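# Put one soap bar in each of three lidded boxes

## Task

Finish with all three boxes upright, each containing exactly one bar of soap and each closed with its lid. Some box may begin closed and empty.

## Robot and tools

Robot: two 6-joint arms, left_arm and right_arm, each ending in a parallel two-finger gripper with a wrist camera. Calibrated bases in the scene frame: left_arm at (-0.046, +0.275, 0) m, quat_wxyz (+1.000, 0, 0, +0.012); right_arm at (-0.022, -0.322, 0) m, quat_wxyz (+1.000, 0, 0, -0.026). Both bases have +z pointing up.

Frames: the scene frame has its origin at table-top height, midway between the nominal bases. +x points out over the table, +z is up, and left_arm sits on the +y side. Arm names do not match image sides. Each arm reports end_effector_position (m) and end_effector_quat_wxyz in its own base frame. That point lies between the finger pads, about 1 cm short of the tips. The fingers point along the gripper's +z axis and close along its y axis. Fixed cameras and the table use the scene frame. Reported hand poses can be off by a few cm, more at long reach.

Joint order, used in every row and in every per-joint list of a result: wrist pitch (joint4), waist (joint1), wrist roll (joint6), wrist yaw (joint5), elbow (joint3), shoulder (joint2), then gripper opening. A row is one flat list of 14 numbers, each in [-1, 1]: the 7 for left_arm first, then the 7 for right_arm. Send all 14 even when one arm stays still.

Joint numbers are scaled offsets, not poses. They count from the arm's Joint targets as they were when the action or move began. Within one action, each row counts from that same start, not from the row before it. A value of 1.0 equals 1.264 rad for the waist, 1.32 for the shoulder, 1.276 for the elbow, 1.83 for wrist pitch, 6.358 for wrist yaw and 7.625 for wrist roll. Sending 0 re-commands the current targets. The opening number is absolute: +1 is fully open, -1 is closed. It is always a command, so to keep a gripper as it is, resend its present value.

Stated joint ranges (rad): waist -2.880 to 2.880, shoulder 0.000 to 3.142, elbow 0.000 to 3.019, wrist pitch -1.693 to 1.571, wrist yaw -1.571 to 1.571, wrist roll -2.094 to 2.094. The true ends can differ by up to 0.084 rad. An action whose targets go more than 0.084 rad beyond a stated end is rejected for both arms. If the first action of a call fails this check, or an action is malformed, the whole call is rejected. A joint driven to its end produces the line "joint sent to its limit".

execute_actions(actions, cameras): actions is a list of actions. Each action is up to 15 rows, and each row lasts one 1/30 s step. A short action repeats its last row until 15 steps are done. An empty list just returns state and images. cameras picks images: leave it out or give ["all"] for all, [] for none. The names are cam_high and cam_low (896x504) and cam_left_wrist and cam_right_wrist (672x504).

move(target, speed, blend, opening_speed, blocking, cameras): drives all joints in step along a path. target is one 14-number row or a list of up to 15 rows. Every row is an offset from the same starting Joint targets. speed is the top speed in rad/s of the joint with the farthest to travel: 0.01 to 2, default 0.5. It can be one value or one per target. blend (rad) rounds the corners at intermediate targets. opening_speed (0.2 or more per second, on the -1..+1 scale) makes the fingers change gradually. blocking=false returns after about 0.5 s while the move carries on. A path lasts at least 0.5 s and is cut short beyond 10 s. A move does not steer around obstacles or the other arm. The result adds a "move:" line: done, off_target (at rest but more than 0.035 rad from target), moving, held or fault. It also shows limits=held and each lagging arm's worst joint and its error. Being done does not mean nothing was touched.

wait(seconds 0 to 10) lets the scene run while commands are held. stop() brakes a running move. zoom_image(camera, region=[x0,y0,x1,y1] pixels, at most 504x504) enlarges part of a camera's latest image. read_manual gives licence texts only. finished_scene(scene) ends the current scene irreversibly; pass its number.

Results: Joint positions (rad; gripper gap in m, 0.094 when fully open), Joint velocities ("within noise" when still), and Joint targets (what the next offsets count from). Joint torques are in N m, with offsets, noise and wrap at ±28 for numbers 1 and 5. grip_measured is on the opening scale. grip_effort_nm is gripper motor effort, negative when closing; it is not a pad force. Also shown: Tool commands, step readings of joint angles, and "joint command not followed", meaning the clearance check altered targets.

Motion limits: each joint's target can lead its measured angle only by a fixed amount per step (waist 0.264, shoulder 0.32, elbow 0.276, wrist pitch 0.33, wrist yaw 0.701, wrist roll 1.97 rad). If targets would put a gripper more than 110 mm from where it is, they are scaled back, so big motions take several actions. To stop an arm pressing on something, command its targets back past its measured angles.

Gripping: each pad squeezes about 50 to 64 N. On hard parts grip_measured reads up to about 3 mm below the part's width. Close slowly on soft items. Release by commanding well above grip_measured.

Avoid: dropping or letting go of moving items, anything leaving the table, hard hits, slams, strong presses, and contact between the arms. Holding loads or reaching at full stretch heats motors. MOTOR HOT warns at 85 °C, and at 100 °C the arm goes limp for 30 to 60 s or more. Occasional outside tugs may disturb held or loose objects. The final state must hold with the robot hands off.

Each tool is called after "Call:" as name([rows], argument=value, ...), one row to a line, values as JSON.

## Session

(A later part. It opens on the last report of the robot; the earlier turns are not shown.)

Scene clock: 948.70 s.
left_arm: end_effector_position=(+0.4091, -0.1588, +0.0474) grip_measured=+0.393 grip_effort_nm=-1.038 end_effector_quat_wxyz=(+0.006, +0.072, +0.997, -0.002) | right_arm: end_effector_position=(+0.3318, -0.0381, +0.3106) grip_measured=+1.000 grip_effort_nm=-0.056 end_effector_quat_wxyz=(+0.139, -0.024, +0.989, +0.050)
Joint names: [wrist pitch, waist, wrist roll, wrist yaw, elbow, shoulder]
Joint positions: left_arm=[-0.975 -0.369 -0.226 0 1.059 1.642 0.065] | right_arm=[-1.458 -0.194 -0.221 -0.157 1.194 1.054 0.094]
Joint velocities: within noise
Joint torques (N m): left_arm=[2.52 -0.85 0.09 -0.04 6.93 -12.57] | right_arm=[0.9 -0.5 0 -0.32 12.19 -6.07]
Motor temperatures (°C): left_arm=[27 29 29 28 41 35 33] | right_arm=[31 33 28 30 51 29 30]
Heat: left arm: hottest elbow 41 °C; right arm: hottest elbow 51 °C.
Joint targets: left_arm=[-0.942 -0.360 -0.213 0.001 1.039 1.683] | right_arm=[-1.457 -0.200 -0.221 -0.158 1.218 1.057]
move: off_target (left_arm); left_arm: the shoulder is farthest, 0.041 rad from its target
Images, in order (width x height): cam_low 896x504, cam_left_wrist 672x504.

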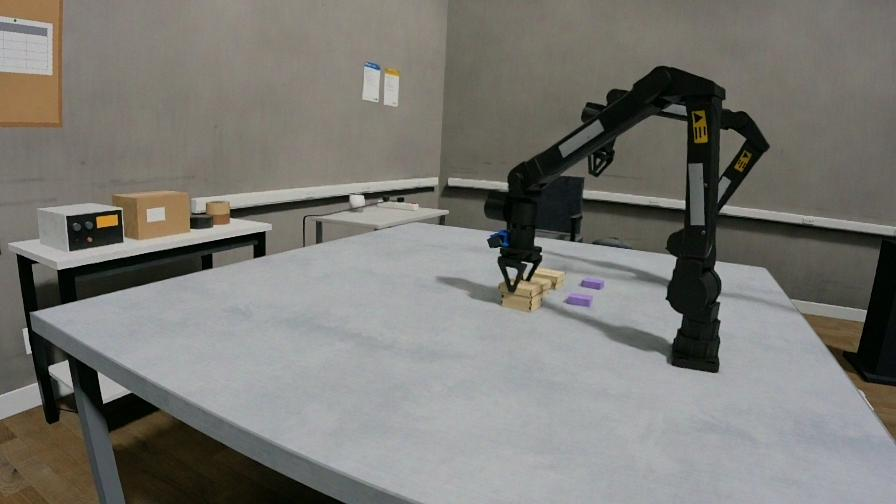

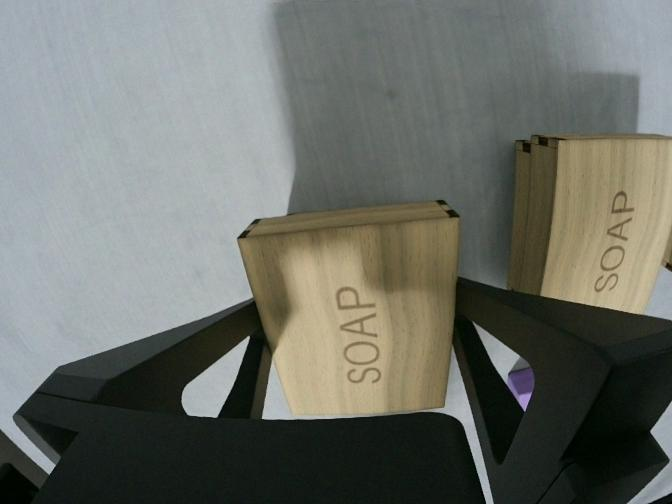

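Call:
move(target=[0.0188,0,0,0,-0.002,0.0241,0.1,0,0,0,0,0,0,1], speed=0.06, cameras=["cam_left_wrist","cam_low"])

Call:
zoom_image(camera="cam_low", region=[470, 230, 630, 330])

Scene clock: 982.10 s.
left_arm: end_effector_position=(+0.4146, -0.1608, +0.0471) grip_measured=+0.393 grip_effort_nm=-1.038 end_effector_quat_wxyz=(+0.018, +0.072, +0.997, -0.005) | right_arm: end_effector_position=(+0.3318, -0.0381, +0.3106) grip_measured=+1.000 grip_effort_nm=-0.051 end_effector_quat_wxyz=(+0.139, -0.024, +0.989, +0.050)
Joint names: [wrist pitch, waist, wrist roll, wrist yaw, elbow, shoulder]
Joint positions: left_arm=[-0.95 -0.369 -0.226 -0.001 1.059 1.643 0.065] | right_arm=[-1.458 -0.194 -0.221 -0.157 1.194 1.054 0.094]
Joint velocities: within noise
Joint torques (N m): left_arm=[2.88 -0.85 0.09 -0.01 6.78 -9.76] | right_arm=[0.9 -0.5 0 -0.32 12.21 -6.12]
Motor temperatures (°C): left_arm=[28 29 29 28 40 35 33] | right_arm=[31 33 28 30 51 29 30]
Heat: left arm: hottest elbow 40 °C; right arm: hottest elbow 51 °C.
Joint targets: left_arm=[-0.907 -0.360 -0.213 0.001 1.036 1.715] | right_arm=[-1.457 -0.200 -0.221 -0.158 1.218 1.057]
move: off_target (left_arm); left_arm: the shoulder is farthest, 0.072 rad from its target
Images, in order (width x height): cam_low 896x504, cam_left_wrist 672x504.

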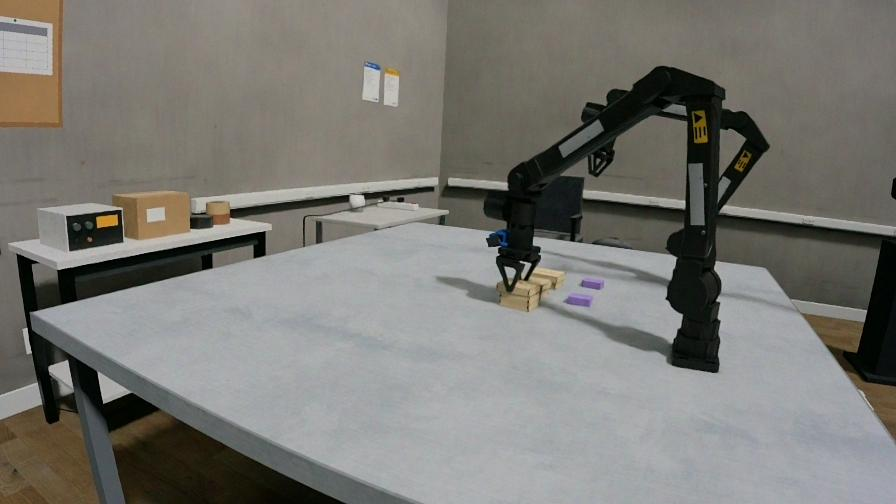

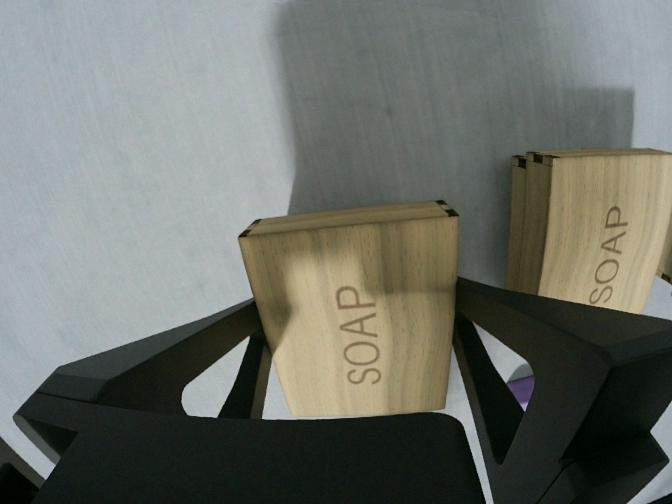

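Scaled by 3.150 from the camera's 896x504 image, which has a finer 1280x720 frame.

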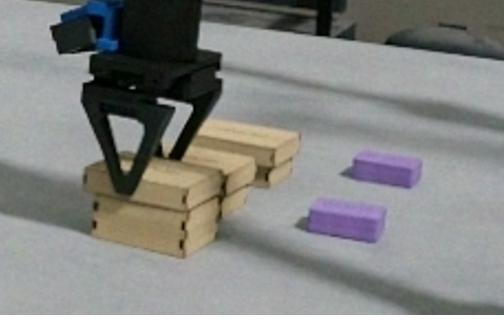

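Call:
move(target=[-0.0426,0,0,0,0.011,-0.0455,0.1,0,0,0,0,0,0,1], speed=0.1, cameras=["cam_left_wrist","cam_low"])

Call:
zoom_image(camera="cam_low", region=[470, 230, 630, 330])

Scene clock: 1003.33 s.
left_arm: end_effector_position=(+0.4115, -0.1596, +0.0470) grip_measured=+0.393 grip_effort_nm=-1.038 end_effector_quat_wxyz=(+0.012, +0.073, +0.997, -0.003) | right_arm: end_effector_position=(+0.3318, -0.0381, +0.3106) grip_measured=+1.000 grip_effort_nm=-0.056 end_effector_quat_wxyz=(+0.139, -0.024, +0.989, +0.050)
Joint names: [wrist pitch, waist, wrist roll, wrist yaw, elbow, shoulder]
Joint positions: left_arm=[-0.963 -0.369 -0.224 -0.001 1.059 1.643 0.065] | right_arm=[-1.458 -0.194 -0.221 -0.157 1.194 1.054 0.094]
Joint velocities: within noise
Joint torques (N m): left_arm=[0.43 -0.85 0.07 -0.01 8.05 -15.15] | right_arm=[0.9 -0.44 0 -0.32 12.19 -6.07]
Motor temperatures (°C): left_arm=[28 29 29 28 39 34 33] | right_arm=[31 33 28 30 52 29 30]
Heat: left arm: hottest elbow 39 °C; right arm: hottest elbow 52 °C.
Joint targets: left_arm=[-0.985 -0.360 -0.213 0.001 1.050 1.655] | right_arm=[-1.457 -0.200 -0.221 -0.158 1.218 1.057]
move: done
Images, in order (width x height): cam_low 896x504, cam_left_wrist 672x504.

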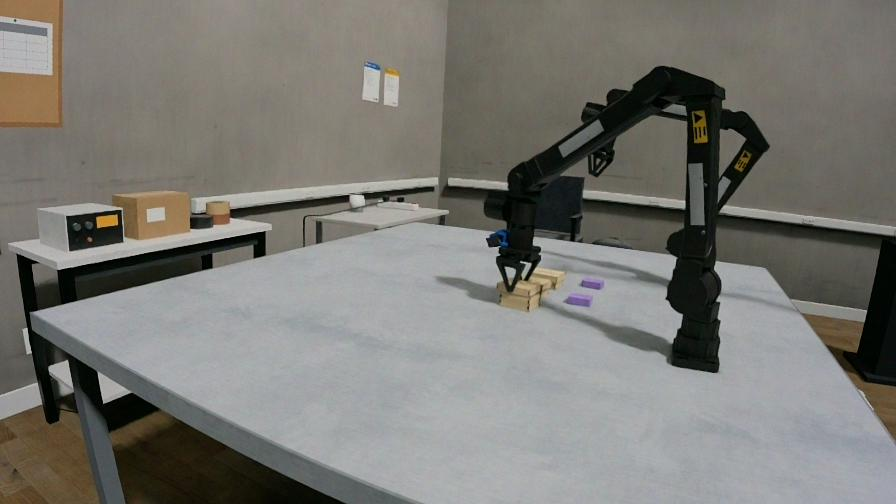

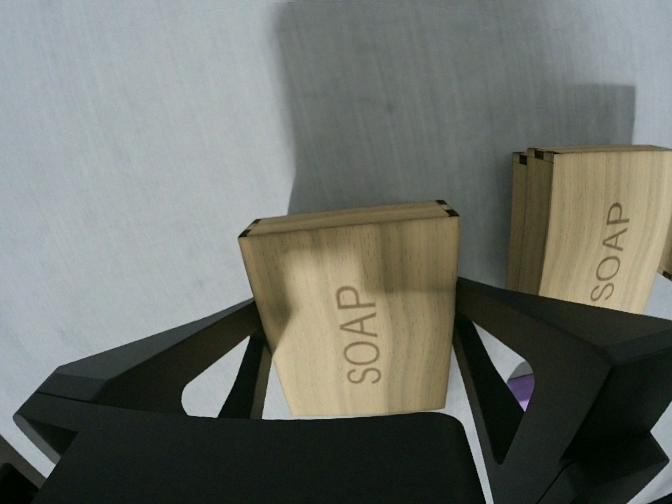

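Scaled by 3.150 from the camera's 896x504 image, which has a finer 1280x720 frame.

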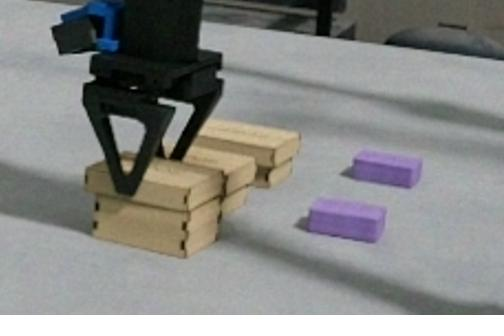

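Call:
zoom_image(camera="cam_low", region=[490, 265, 560, 320])

Call:
zoom_image(camera="cam_left_wrist", region=[230, 190, 330, 290])

Call:
zoom_image(camera="cam_left_wrist", region=[240, 340, 480, 430])

Scaled by 7.200 from the camera's 896x504 image, which has a finer 1280x720 frame.

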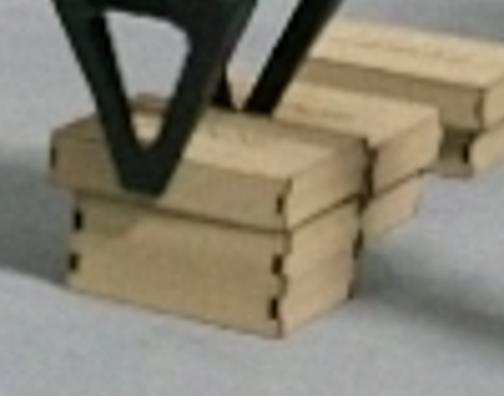

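Scaled by 5.040 from the camera's 672x504 image, which has a finer 960x720 frame.

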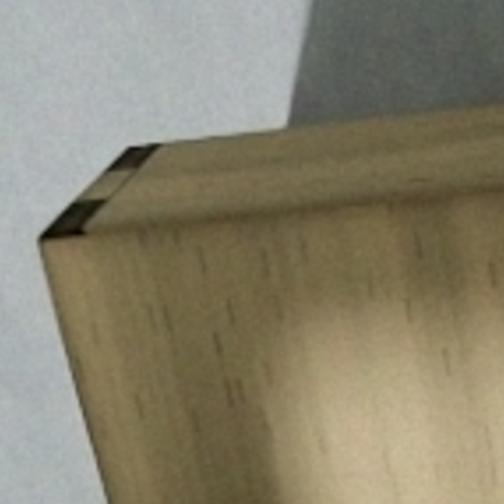

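Scaled by 2.100 from the camera's 672x504 image, which has a finer 960x720 frame.

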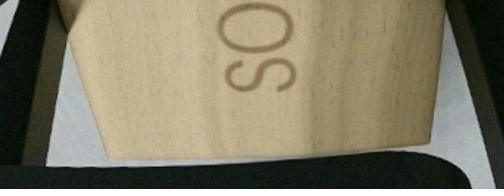

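Call:
move([
  [0,0,0,0,0.06,0,0.1,0,0,0,0,0,0,1],
  [-0.0273,0,0,0,0.0705,-0.0303,0.1,0,0,0,0,0,0,1],
], speed=0.15, cameras=["cam_left_wrist","cam_low"])

Call:
zoom_image(camera="cam_left_wrist", region=[240, 150, 500, 410])

Call:
zoom_image(camera="cam_low", region=[490, 265, 560, 320])

Scene clock: 1082.77 s.
left_arm: end_effector_position=(+0.4110, -0.1594, +0.0605) grip_measured=+0.393 grip_effort_nm=-1.043 end_effector_quat_wxyz=(+0.001, +0.073, +0.997, +0.000) | right_arm: end_effector_position=(+0.3318, -0.0381, +0.3106) grip_measured=+1.000 grip_effort_nm=-0.046 end_effector_quat_wxyz=(+0.139, -0.024, +0.989, +0.050)
Joint names: [wrist pitch, waist, wrist roll, wrist yaw, elbow, shoulder]
Joint positions: left_arm=[-1.023 -0.369 -0.224 -0.001 1.089 1.634 0.065] | right_arm=[-1.458 -0.194 -0.221 -0.157 1.194 1.054 0.094]
Joint velocities: within noise
Joint torques (N m): left_arm=[0.66 -0.85 0.07 -0.01 13.67 -18.02] | right_arm=[0.9 -0.5 0 -0.32 12.21 -6.01]
Motor temperatures (°C): left_arm=[27 29 29 28 40 35 34] | right_arm=[31 33 28 30 52 29 30]
Heat: left arm: hottest elbow 40 °C; right arm: hottest elbow 52 °C.
Joint targets: left_arm=[-1.035 -0.360 -0.213 0.001 1.140 1.615] | right_arm=[-1.457 -0.200 -0.221 -0.158 1.218 1.057]
move: off_target (left_arm); left_arm: the elbow is farthest, 0.051 rad from its target
Images, in order (width x height): cam_low 896x504, cam_left_wrist 672x504.

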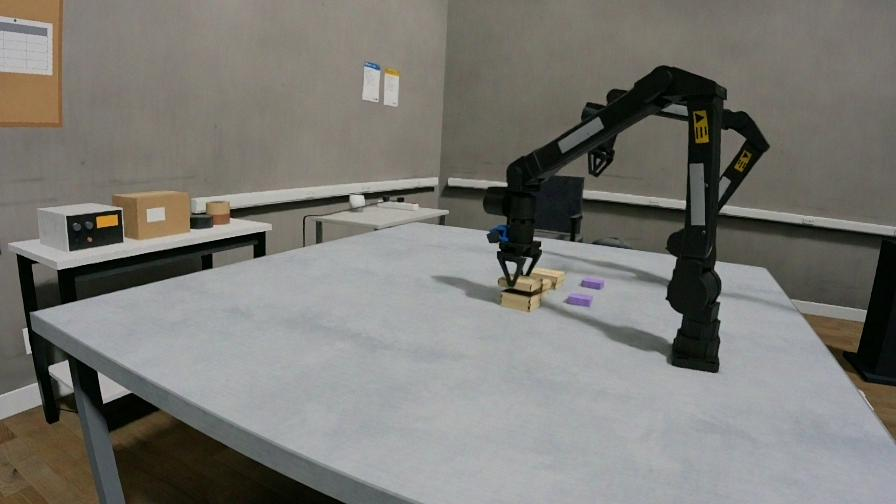

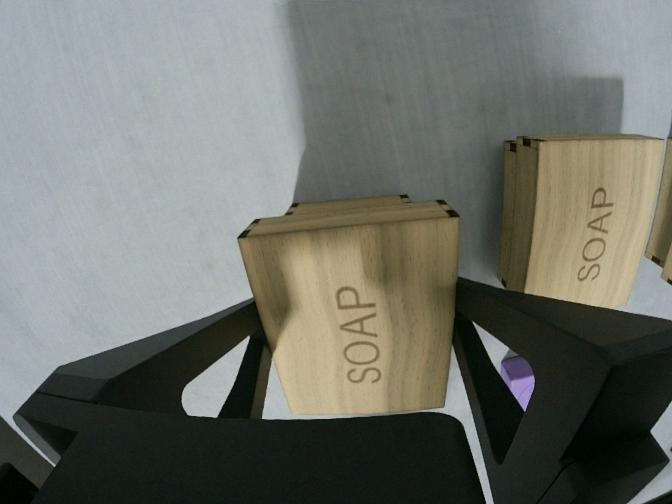

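Scaled by 1.938 from the camera's 672x504 image, which has a finer 960x720 frame.

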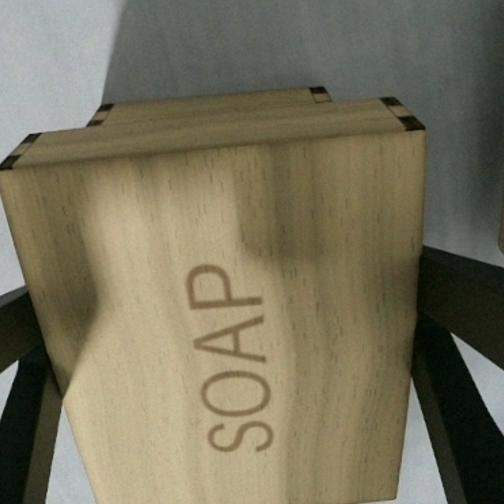

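Scaled by 7.200 from the camera's 896x504 image, which has a finer 1280x720 frame.

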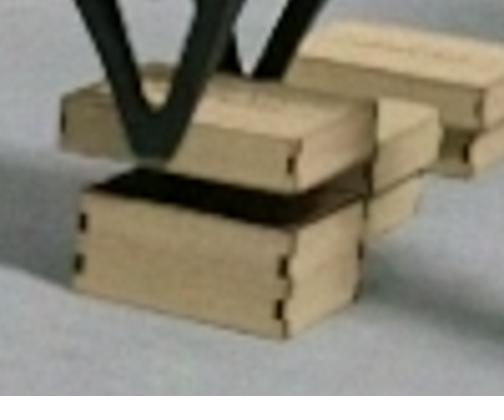

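Call:
move(target=[0.0132,0,0,0,-0.0589,0.019,0.1,0,0,0,0,0,0,1], speed=0.1, cameras=["cam_left_wrist","cam_low"])

Call:
zoom_image(camera="cam_left_wrist", region=[240, 150, 500, 410])

Call:
zoom_image(camera="cam_low", region=[490, 265, 560, 320])

Scene clock: 1108.80 s.
left_arm: end_effector_position=(+0.4055, -0.1573, +0.0563) grip_measured=+0.393 grip_effort_nm=-1.043 end_effector_quat_wxyz=(-0.005, +0.073, +0.997, +0.002) | right_arm: end_effector_position=(+0.3318, -0.0381, +0.3106) grip_measured=+1.000 grip_effort_nm=-0.056 end_effector_quat_wxyz=(+0.139, -0.024, +0.989, +0.050)
Joint names: [wrist pitch, waist, wrist roll, wrist yaw, elbow, shoulder]
Joint positions: left_arm=[-1.024 -0.369 -0.224 -0.001 1.076 1.634 0.065] | right_arm=[-1.458 -0.194 -0.221 -0.157 1.194 1.054 0.094]
Joint velocities: within noise
Joint torques (N m): left_arm=[1.59 -0.85 0.07 -0.01 7.87 -15.68] | right_arm=[0.9 -0.5 0 -0.33 12.21 -6.01]
Motor temperatures (°C): left_arm=[27 29 29 28 45 35 34] | right_arm=[31 33 28 30 52 29 30]
Heat: left arm: hottest elbow 45 °C; right arm: hottest elbow 52 °C.
Joint targets: left_arm=[-1.011 -0.360 -0.213 0.001 1.065 1.640] | right_arm=[-1.457 -0.200 -0.221 -0.158 1.218 1.057]
move: done
Images, in order (width x height): cam_low 896x504, cam_left_wrist 672x504.

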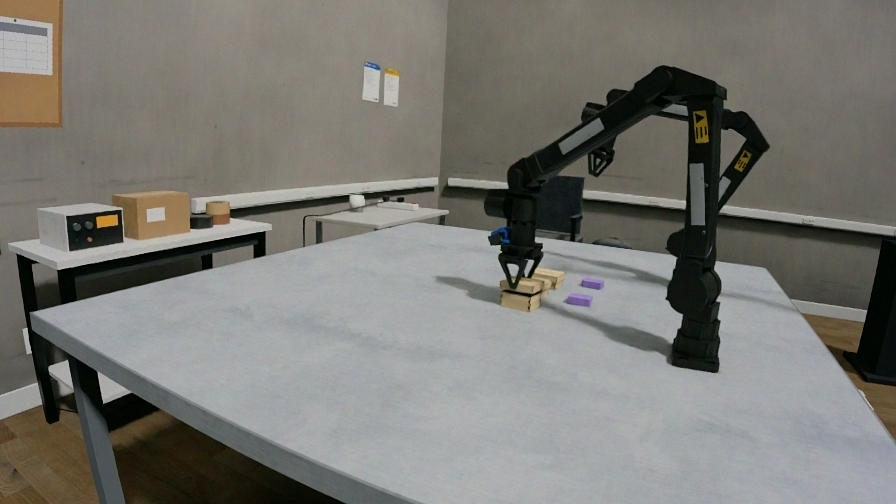

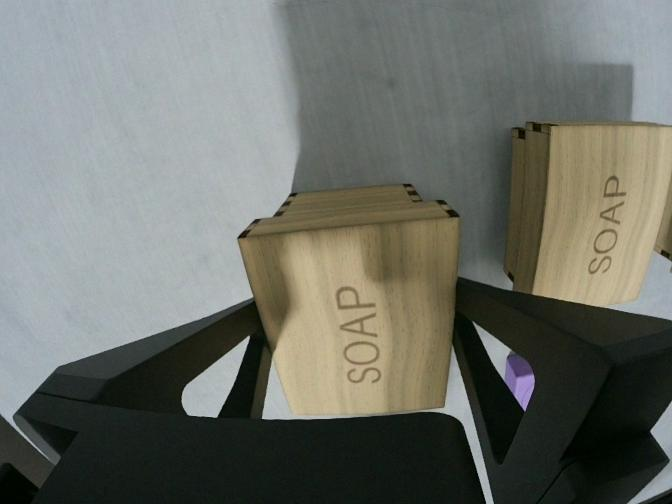

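Scaled by 1.938 from the camera's 672x504 image, which has a finer 960x720 frame.

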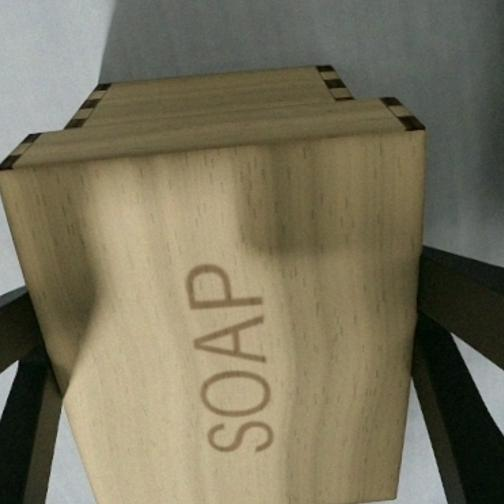

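Scaled by 7.200 from the camera's 896x504 image, which has a finer 1280x720 frame.

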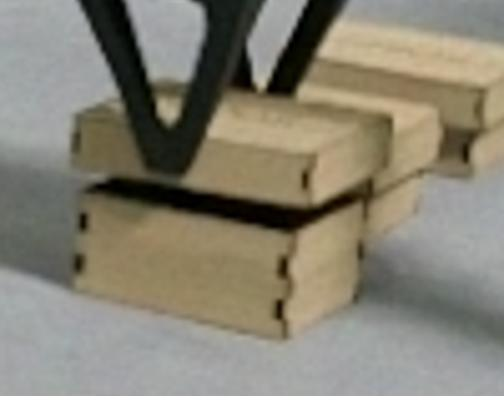

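Call:
move(target=[0.0254,0,0,0,-0.01,0.0255,0.1,0,0,0,0,0,0,1], speed=0.06, cameras=["cam_left_wrist","cam_low"])

Call:
zoom_image(camera="cam_left_wrist", region=[240, 150, 500, 410])

Call:
zoom_image(camera="cam_low", region=[490, 265, 560, 320])

Scene clock: 1143.17 s.
left_arm: end_effector_position=(+0.4102, -0.1591, +0.0478) grip_measured=+0.393 grip_effort_nm=-1.033 end_effector_quat_wxyz=(+0.006, +0.073, +0.997, -0.001) | right_arm: end_effector_position=(+0.3318, -0.0381, +0.3106) grip_measured=+1.000 grip_effort_nm=-0.051 end_effector_quat_wxyz=(+0.139, -0.024, +0.989, +0.050)
Joint names: [wrist pitch, waist, wrist roll, wrist yaw, elbow, shoulder]
Joint positions: left_arm=[-0.979 -0.369 -0.224 -0.001 1.065 1.645 0.065] | right_arm=[-1.458 -0.194 -0.221 -0.157 1.194 1.054 0.094]
Joint velocities: within noise
Joint torques (N m): left_arm=[1.66 -0.91 0.07 -0.03 7.65 -13.8] | right_arm=[0.9 -0.44 0 -0.32 12.21 -6.12]
Motor temperatures (°C): left_arm=[27 29 29 28 43 35 34] | right_arm=[30 33 28 30 52 29 30]
Heat: left arm: hottest elbow 43 °C; right arm: hottest elbow 52 °C.
Joint targets: left_arm=[-0.964 -0.360 -0.213 0.001 1.052 1.673] | right_arm=[-1.457 -0.200 -0.221 -0.158 1.218 1.057]
move: done
Images, in order (width x height): cam_low 896x504, cam_left_wrist 672x504.

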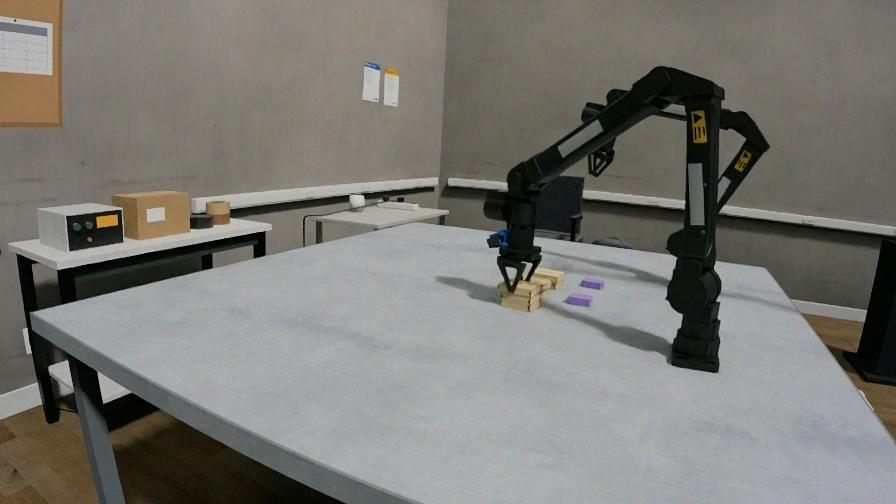

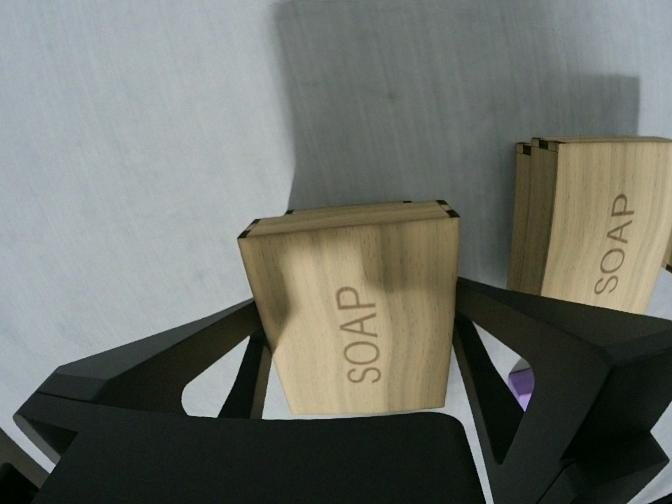

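Scaled by 1.938 from the camera's 672x504 image, which has a finer 960x720 frame.

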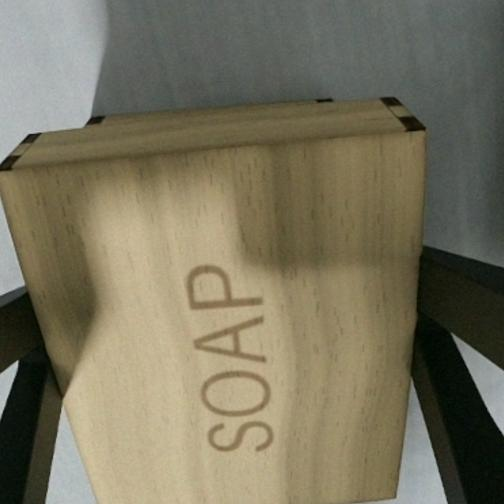

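Scaled by 7.200 from the camera's 896x504 image, which has a finer 1280x720 frame.

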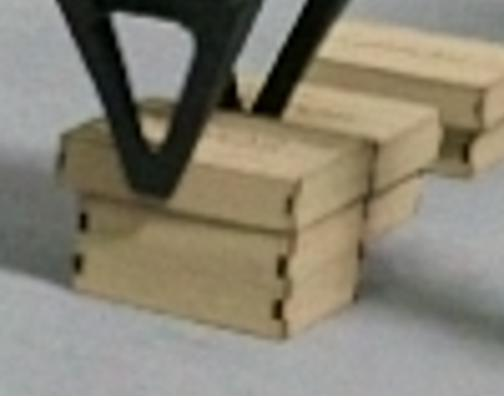

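Call:
move([
  [0,0,0,0,0.058,0,0.1,0,0,0,0,0,0,1],
  [-0.0235,0,0,0,0.058,0,0.1,0,0,0,0,0,0,1],
], speed=0.1, cameras=["cam_left_wrist","cam_low"])

Call:
zoom_image(camera="cam_low", region=[490, 265, 560, 320])

Scene clock: 1166.57 s.
left_arm: end_effector_position=(+0.4110, -0.1594, +0.0507) grip_measured=+0.393 grip_effort_nm=-1.038 end_effector_quat_wxyz=(+0.002, +0.073, +0.997, +0.000) | right_arm: end_effector_position=(+0.3318, -0.0381, +0.3106) grip_measured=+1.000 grip_effort_nm=-0.056 end_effector_quat_wxyz=(+0.139, -0.024, +0.989, +0.050)
Joint names: [wrist pitch, waist, wrist roll, wrist yaw, elbow, shoulder]
Joint positions: left_arm=[-0.996 -0.369 -0.224 -0.001 1.076 1.647 0.065] | right_arm=[-1.458 -0.194 -0.221 -0.157 1.194 1.054 0.094]
Joint velocities: within noise
Joint torques (N m): left_arm=[0.51 -0.85 0.07 -0.01 13.46 -13.92] | right_arm=[0.9 -0.5 0 -0.32 12.21 -6.07]
Motor temperatures (°C): left_arm=[27 29 29 28 42 35 34] | right_arm=[30 33 28 30 53 29 30]
Heat: left arm: hottest elbow 42 °C; right arm: hottest elbow 53 °C.
Joint targets: left_arm=[-1.007 -0.360 -0.213 0.001 1.127 1.673] | right_arm=[-1.457 -0.200 -0.221 -0.158 1.218 1.057]
move: off_target (left_arm); left_arm: the elbow is farthest, 0.050 rad from its target
Images, in order (width x height): cam_low 896x504, cam_left_wrist 672x504.

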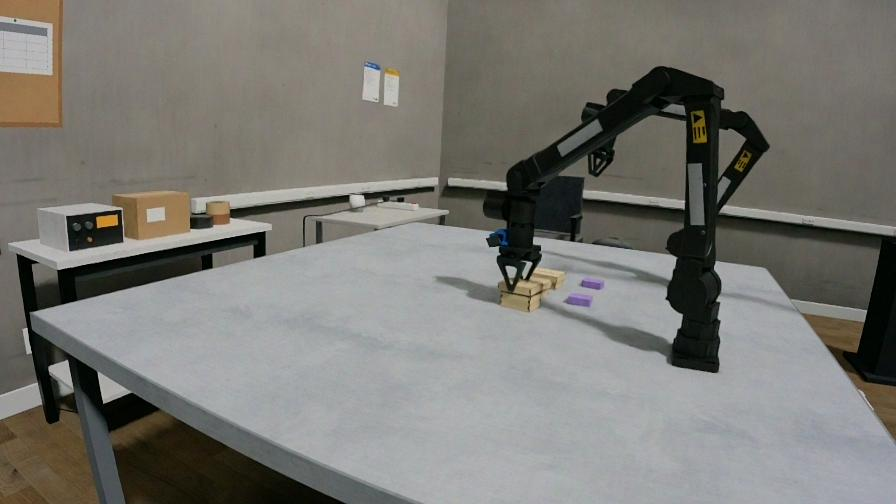

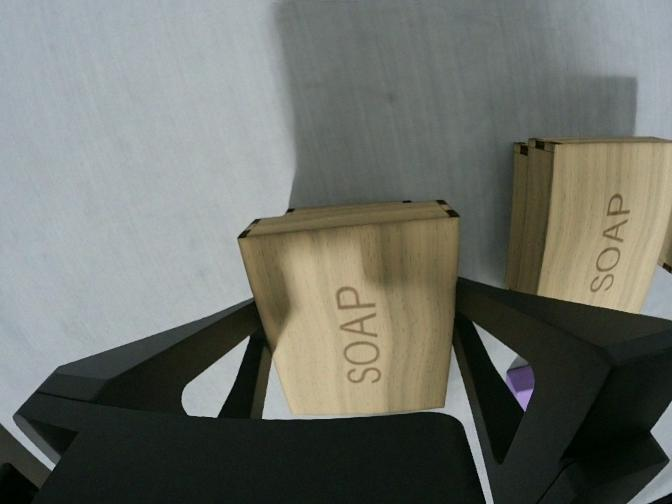

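Scaled by 7.200 from the camera's 896x504 image, which has a finer 1280x720 frame.

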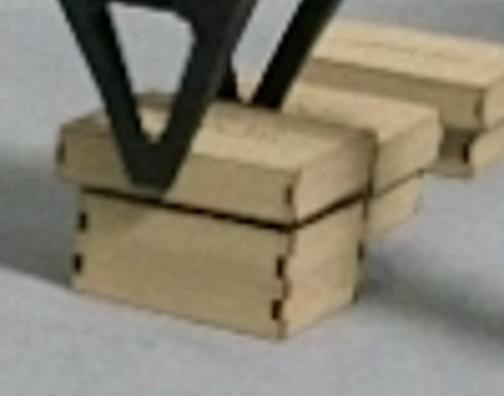

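Call:
move(target=[0,0,0,0,-0.0588,0,0.1,0,0,0,0,0,0,1], speed=0.08, cameras=["cam_left_wrist","cam_low"])

Call:
zoom_image(camera="cam_low", region=[490, 265, 560, 320])

Call:
zoom_image(camera="cam_left_wrist", region=[240, 150, 500, 410])

Scene clock: 1188.17 s.
left_arm: end_effector_position=(+0.4072, -0.1578, +0.0479) grip_measured=+0.393 grip_effort_nm=-1.038 end_effector_quat_wxyz=(-0.002, +0.073, +0.997, +0.001) | right_arm: end_effector_position=(+0.3318, -0.0381, +0.3106) grip_measured=+1.000 grip_effort_nm=-0.051 end_effector_quat_wxyz=(+0.139, -0.024, +0.989, +0.050)
Joint names: [wrist pitch, waist, wrist roll, wrist yaw, elbow, shoulder]
Joint positions: left_arm=[-0.996 -0.369 -0.224 -0.001 1.067 1.647 0.065] | right_arm=[-1.458 -0.194 -0.221 -0.157 1.194 1.054 0.094]
Joint velocities: within noise
Joint torques (N m): left_arm=[0.61 -0.91 0.07 0 7.34 -13.63] | right_arm=[0.9 -0.44 0 -0.32 12.21 -6.01]
Motor temperatures (°C): left_arm=[27 29 29 28 45 35 34] | right_arm=[30 33 28 30 53 29 30]
Heat: left arm: hottest elbow 45 °C; right arm: hottest elbow 53 °C.
Joint targets: left_arm=[-1.007 -0.360 -0.213 0.001 1.052 1.673] | right_arm=[-1.457 -0.200 -0.221 -0.158 1.218 1.057]
move: done
Images, in order (width x height): cam_low 896x504, cam_left_wrist 672x504.

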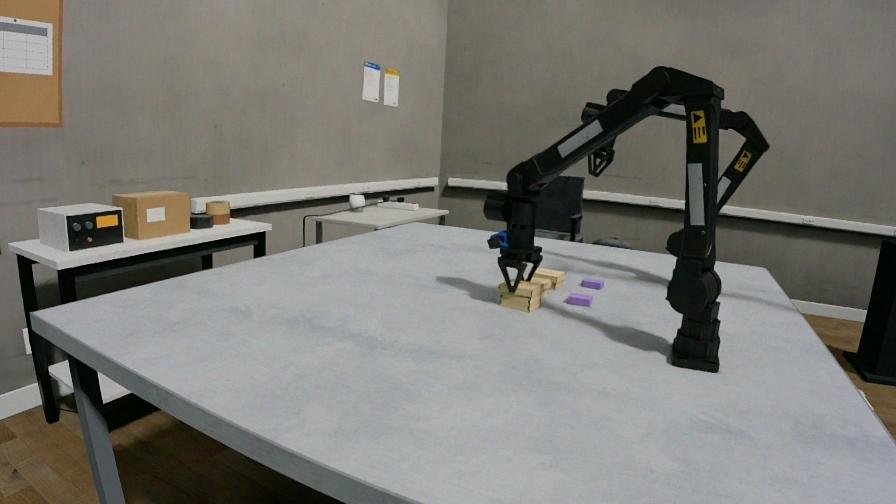

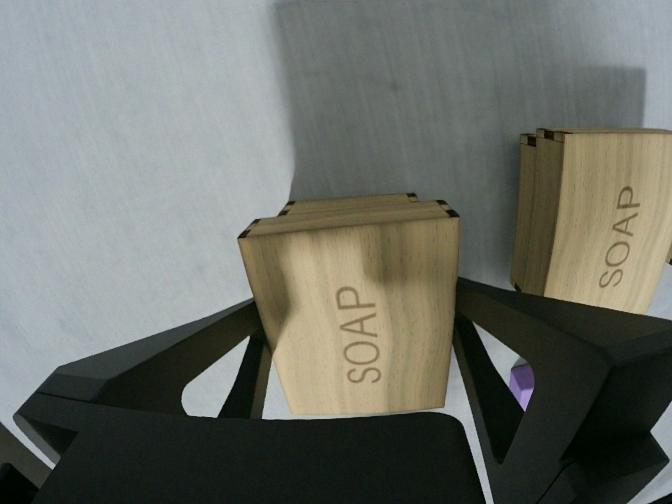

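Scaled by 7.200 from the camera's 896x504 image, which has a finer 1280x720 frame.

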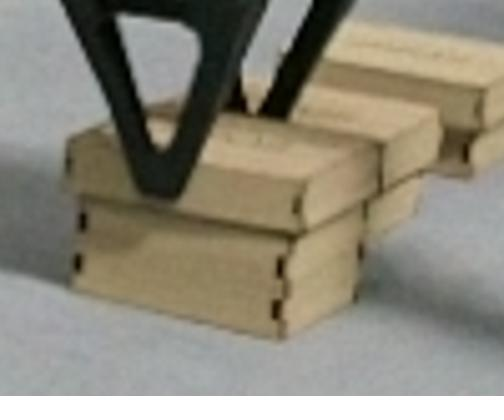

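Scaled by 1.938 from the camera's 672x504 image, which has a finer 960x720 frame.

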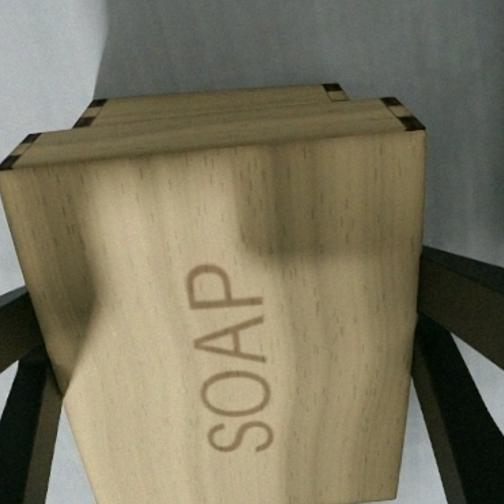

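Call:
move([
  [0.015,0,0,0,-0.001,0.001,0.1,0,0,0,0,0,0,1],
  [0.0383,0,0,0,-0.015,0.02,0.1,0,0,0,0,0,0,1],
], speed=0.06, blend=0.02, cameras=["cam_left_wrist","cam_low"])

Call:
zoom_image(camera="cam_low", region=[490, 265, 560, 320])

Scene clock: 1208.47 s.
left_arm: end_effector_position=(+0.4086, -0.1568, +0.0449) grip_measured=+0.393 grip_effort_nm=-1.043 end_effector_quat_wxyz=(+0.004, +0.073, +0.997, +0.001) | right_arm: end_effector_position=(+0.3318, -0.0381, +0.3106) grip_measured=+1.000 grip_effort_nm=-0.051 end_effector_quat_wxyz=(+0.139, -0.024, +0.989, +0.050)
Joint names: [wrist pitch, waist, wrist roll, wrist yaw, elbow, shoulder]
Joint positions: left_arm=[-0.975 -0.367 -0.222 -0.005 1.058 1.647 0.065] | right_arm=[-1.458 -0.194 -0.221 -0.157 1.194 1.054 0.094]
Joint velocities: within noise
Joint torques (N m): left_arm=[2.73 -1.08 0.04 0.16 6.5 -11.4] | right_arm=[0.9 -0.5 0 -0.32 12.21 -6.07]
Motor temperatures (°C): left_arm=[27 29 29 28 43 35 34] | right_arm=[30 33 28 30 53 29 30]
Heat: left arm: hottest elbow 43 °C; right arm: hottest elbow 53 °C.
Joint targets: left_arm=[-0.937 -0.360 -0.212 0.001 1.032 1.700] | right_arm=[-1.457 -0.200 -0.221 -0.158 1.218 1.057]
move: off_target (left_arm); blend cut to 0.0137 rad at target 1; left_arm: the shoulder is farthest, 0.052 rad from its target
Images, in order (width x height): cam_low 896x504, cam_left_wrist 672x504.

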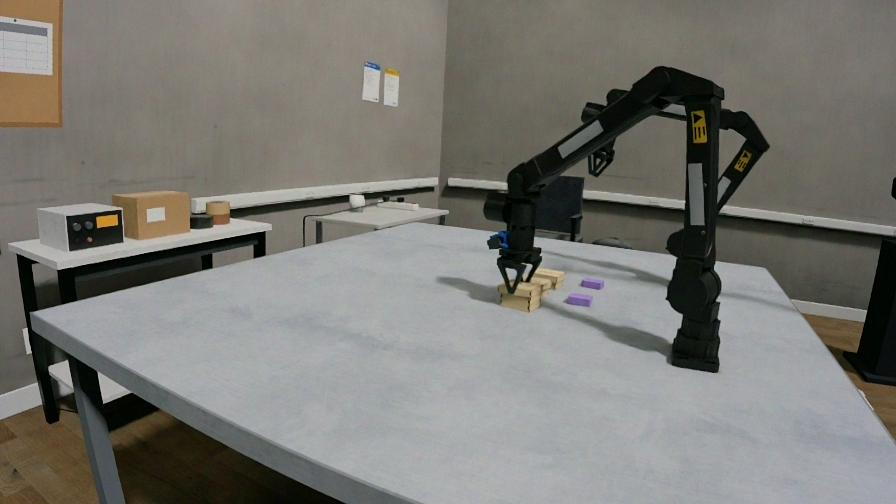

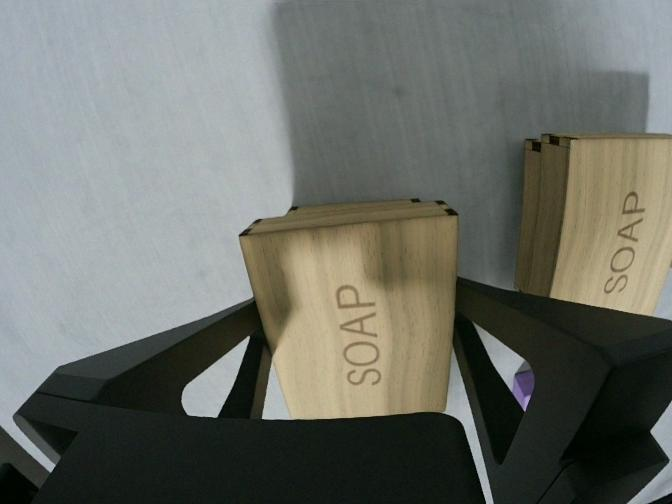

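Scaled by 7.200 from the camera's 896x504 image, which has a finer 1280x720 frame.

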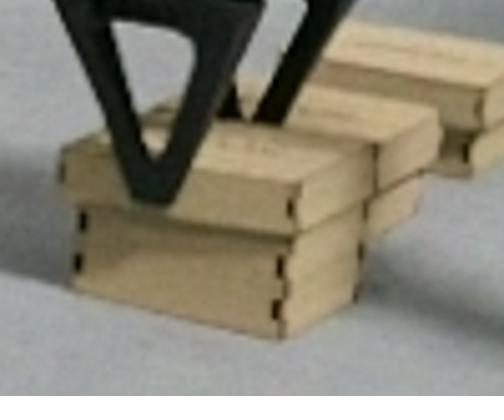

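Call:
move([
  [-0.0383,0,0,0,0.0745,-0.0205,0.1,0,0,0,0,0,0,1],
  [-0.0383,0.008,0,0,0.0745,-0.0205,0.1,0,0,0,0,0,0,1],
  [-0.0383,0.006,0,0,0.0157,-0.0205,0.1,0,0,0,0,0,0,1],
], speed=0.1, cameras=["cam_left_wrist","cam_low"])

Call:
zoom_image(camera="cam_low", region=[490, 265, 560, 320])

Call:
zoom_image(camera="cam_left_wrist", region=[240, 150, 500, 410])

Scene clock: 1223.80 s.
left_arm: end_effector_position=(+0.4093, -0.1553, +0.0483) grip_measured=+0.393 grip_effort_nm=-1.038 end_effector_quat_wxyz=(-0.001, +0.070, +0.998, +0.002) | right_arm: end_effector_position=(+0.3318, -0.0381, +0.3106) grip_measured=+1.000 grip_effort_nm=-0.051 end_effector_quat_wxyz=(+0.139, -0.024, +0.989, +0.050)
Joint names: [wrist pitch, waist, wrist roll, wrist yaw, elbow, shoulder]
Joint positions: left_arm=[-0.996 -0.363 -0.222 -0.003 1.07 1.648 0.065] | right_arm=[-1.458 -0.194 -0.221 -0.157 1.194 1.054 0.094]
Joint velocities: within noise
Joint torques (N m): left_arm=[0.61 -0.73 0.05 0.06 7.24 -13.8] | right_arm=[0.9 -0.44 0.01 -0.32 12.21 -6.07]
Motor temperatures (°C): left_arm=[27 29 29 28 42 35 34] | right_arm=[30 33 28 30 53 29 30]
Heat: left arm: hottest elbow 42 °C; right arm: hottest elbow 53 °C.
Joint targets: left_arm=[-1.007 -0.353 -0.213 0.001 1.052 1.673] | right_arm=[-1.457 -0.200 -0.221 -0.158 1.218 1.057]
move: done
Images, in order (width x height): cam_low 896x504, cam_left_wrist 672x504.

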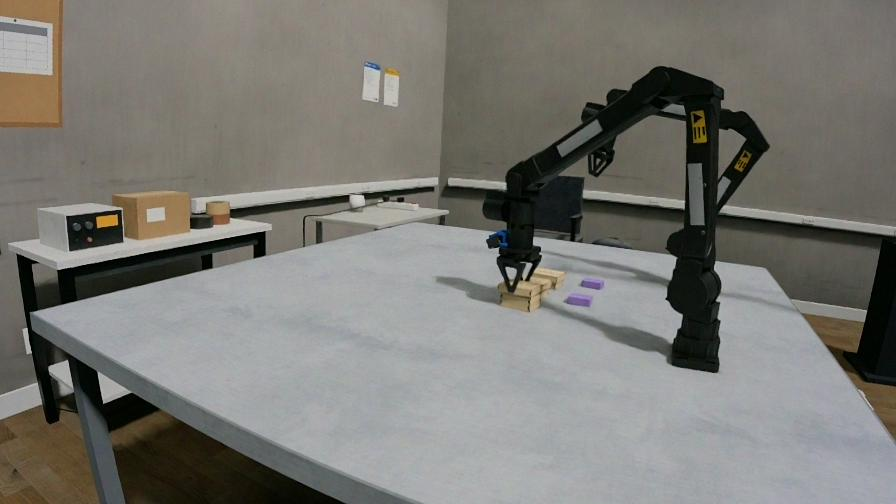

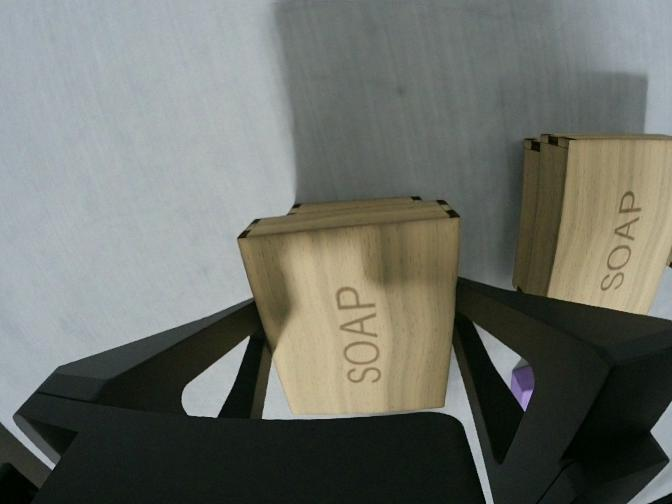

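Scaled by 7.200 from the camera's 896x504 image, which has a finer 1280x720 frame.

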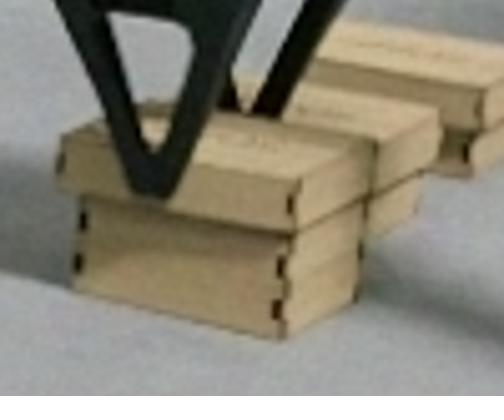

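Scaled by 1.938 from the camera's 672x504 image, which has a finer 960x720 frame.

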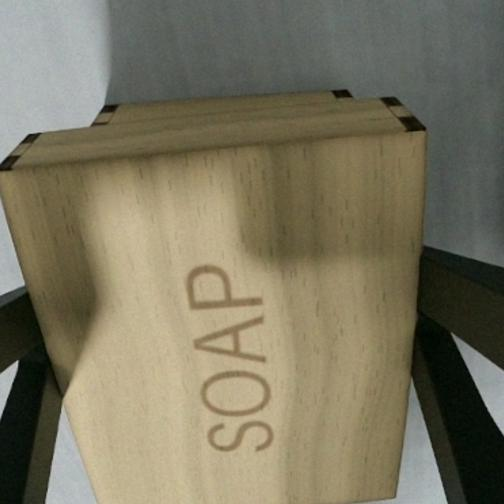

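Call:
move([
  [0,0,0,0,0.0588,0,0.1,0,0,0,0,0,0,1],
  [0,-0.0194,0,0,0.0588,0,0.1,0,0,0,0,0,0,1],
  [0,-0.0194,0,0,-0.0031,0,0.1,0,0,0,0,0,0,1],
], speed=0.1, cameras=["cam_left_wrist","cam_low"])

Call:
zoom_image(camera="cam_low", region=[490, 265, 560, 320])

Call:
zoom_image(camera="cam_left_wrist", region=[240, 150, 500, 410])

Scene clock: 1241.80 s.
left_arm: end_effector_position=(+0.4083, -0.1561, +0.0481) grip_measured=+0.393 grip_effort_nm=-1.038 end_effector_quat_wxyz=(-0.002, +0.071, +0.997, +0.001) | right_arm: end_effector_position=(+0.3318, -0.0381, +0.3106) grip_measured=+1.000 grip_effort_nm=-0.051 end_effector_quat_wxyz=(+0.139, -0.024, +0.989, +0.050)
Joint names: [wrist pitch, waist, wrist roll, wrist yaw, elbow, shoulder]
Joint positions: left_arm=[-0.997 -0.365 -0.222 -0.001 1.069 1.648 0.065] | right_arm=[-1.458 -0.194 -0.221 -0.157 1.194 1.054 0.094]
Joint velocities: within noise
Joint torques (N m): left_arm=[0.65 -2.55 0.05 0.02 6.93 -13.8] | right_arm=[0.88 -0.44 0 -0.32 12.21 -6.01]
Motor temperatures (°C): left_arm=[27 29 29 28 41 34 34] | right_arm=[30 33 28 30 53 29 30]
Heat: left arm: hottest elbow 41 °C; right arm: hottest elbow 53 °C.
Joint targets: left_arm=[-1.007 -0.377 -0.213 0.001 1.048 1.673] | right_arm=[-1.457 -0.200 -0.221 -0.158 1.218 1.057]
move: done
Images, in order (width x height): cam_low 896x504, cam_left_wrist 672x504.

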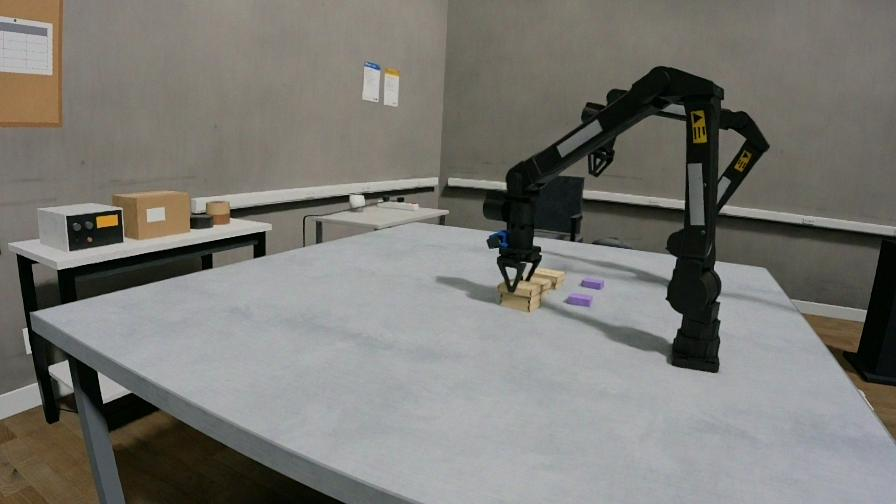

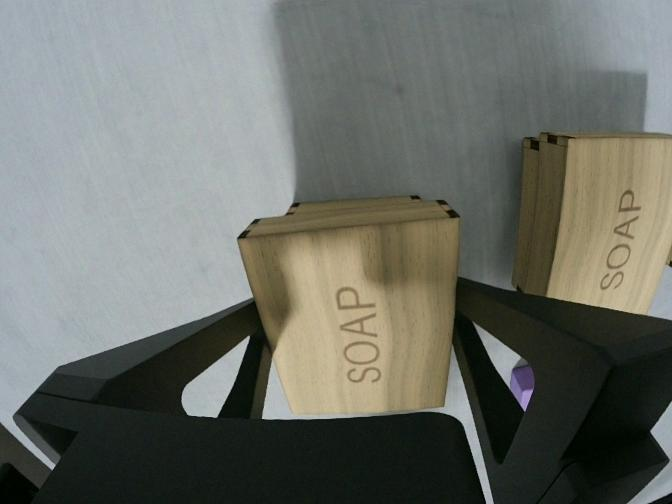

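Scaled by 7.200 from the camera's 896x504 image, which has a finer 1280x720 frame.

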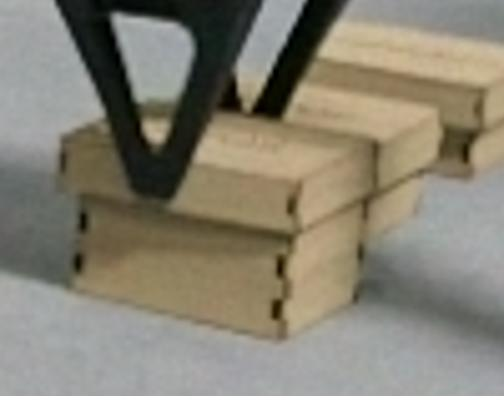

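Scaled by 1.938 from the camera's 672x504 image, which has a finer 960x720 frame.

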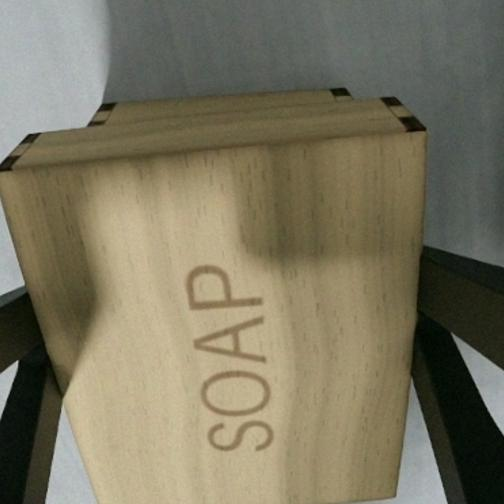

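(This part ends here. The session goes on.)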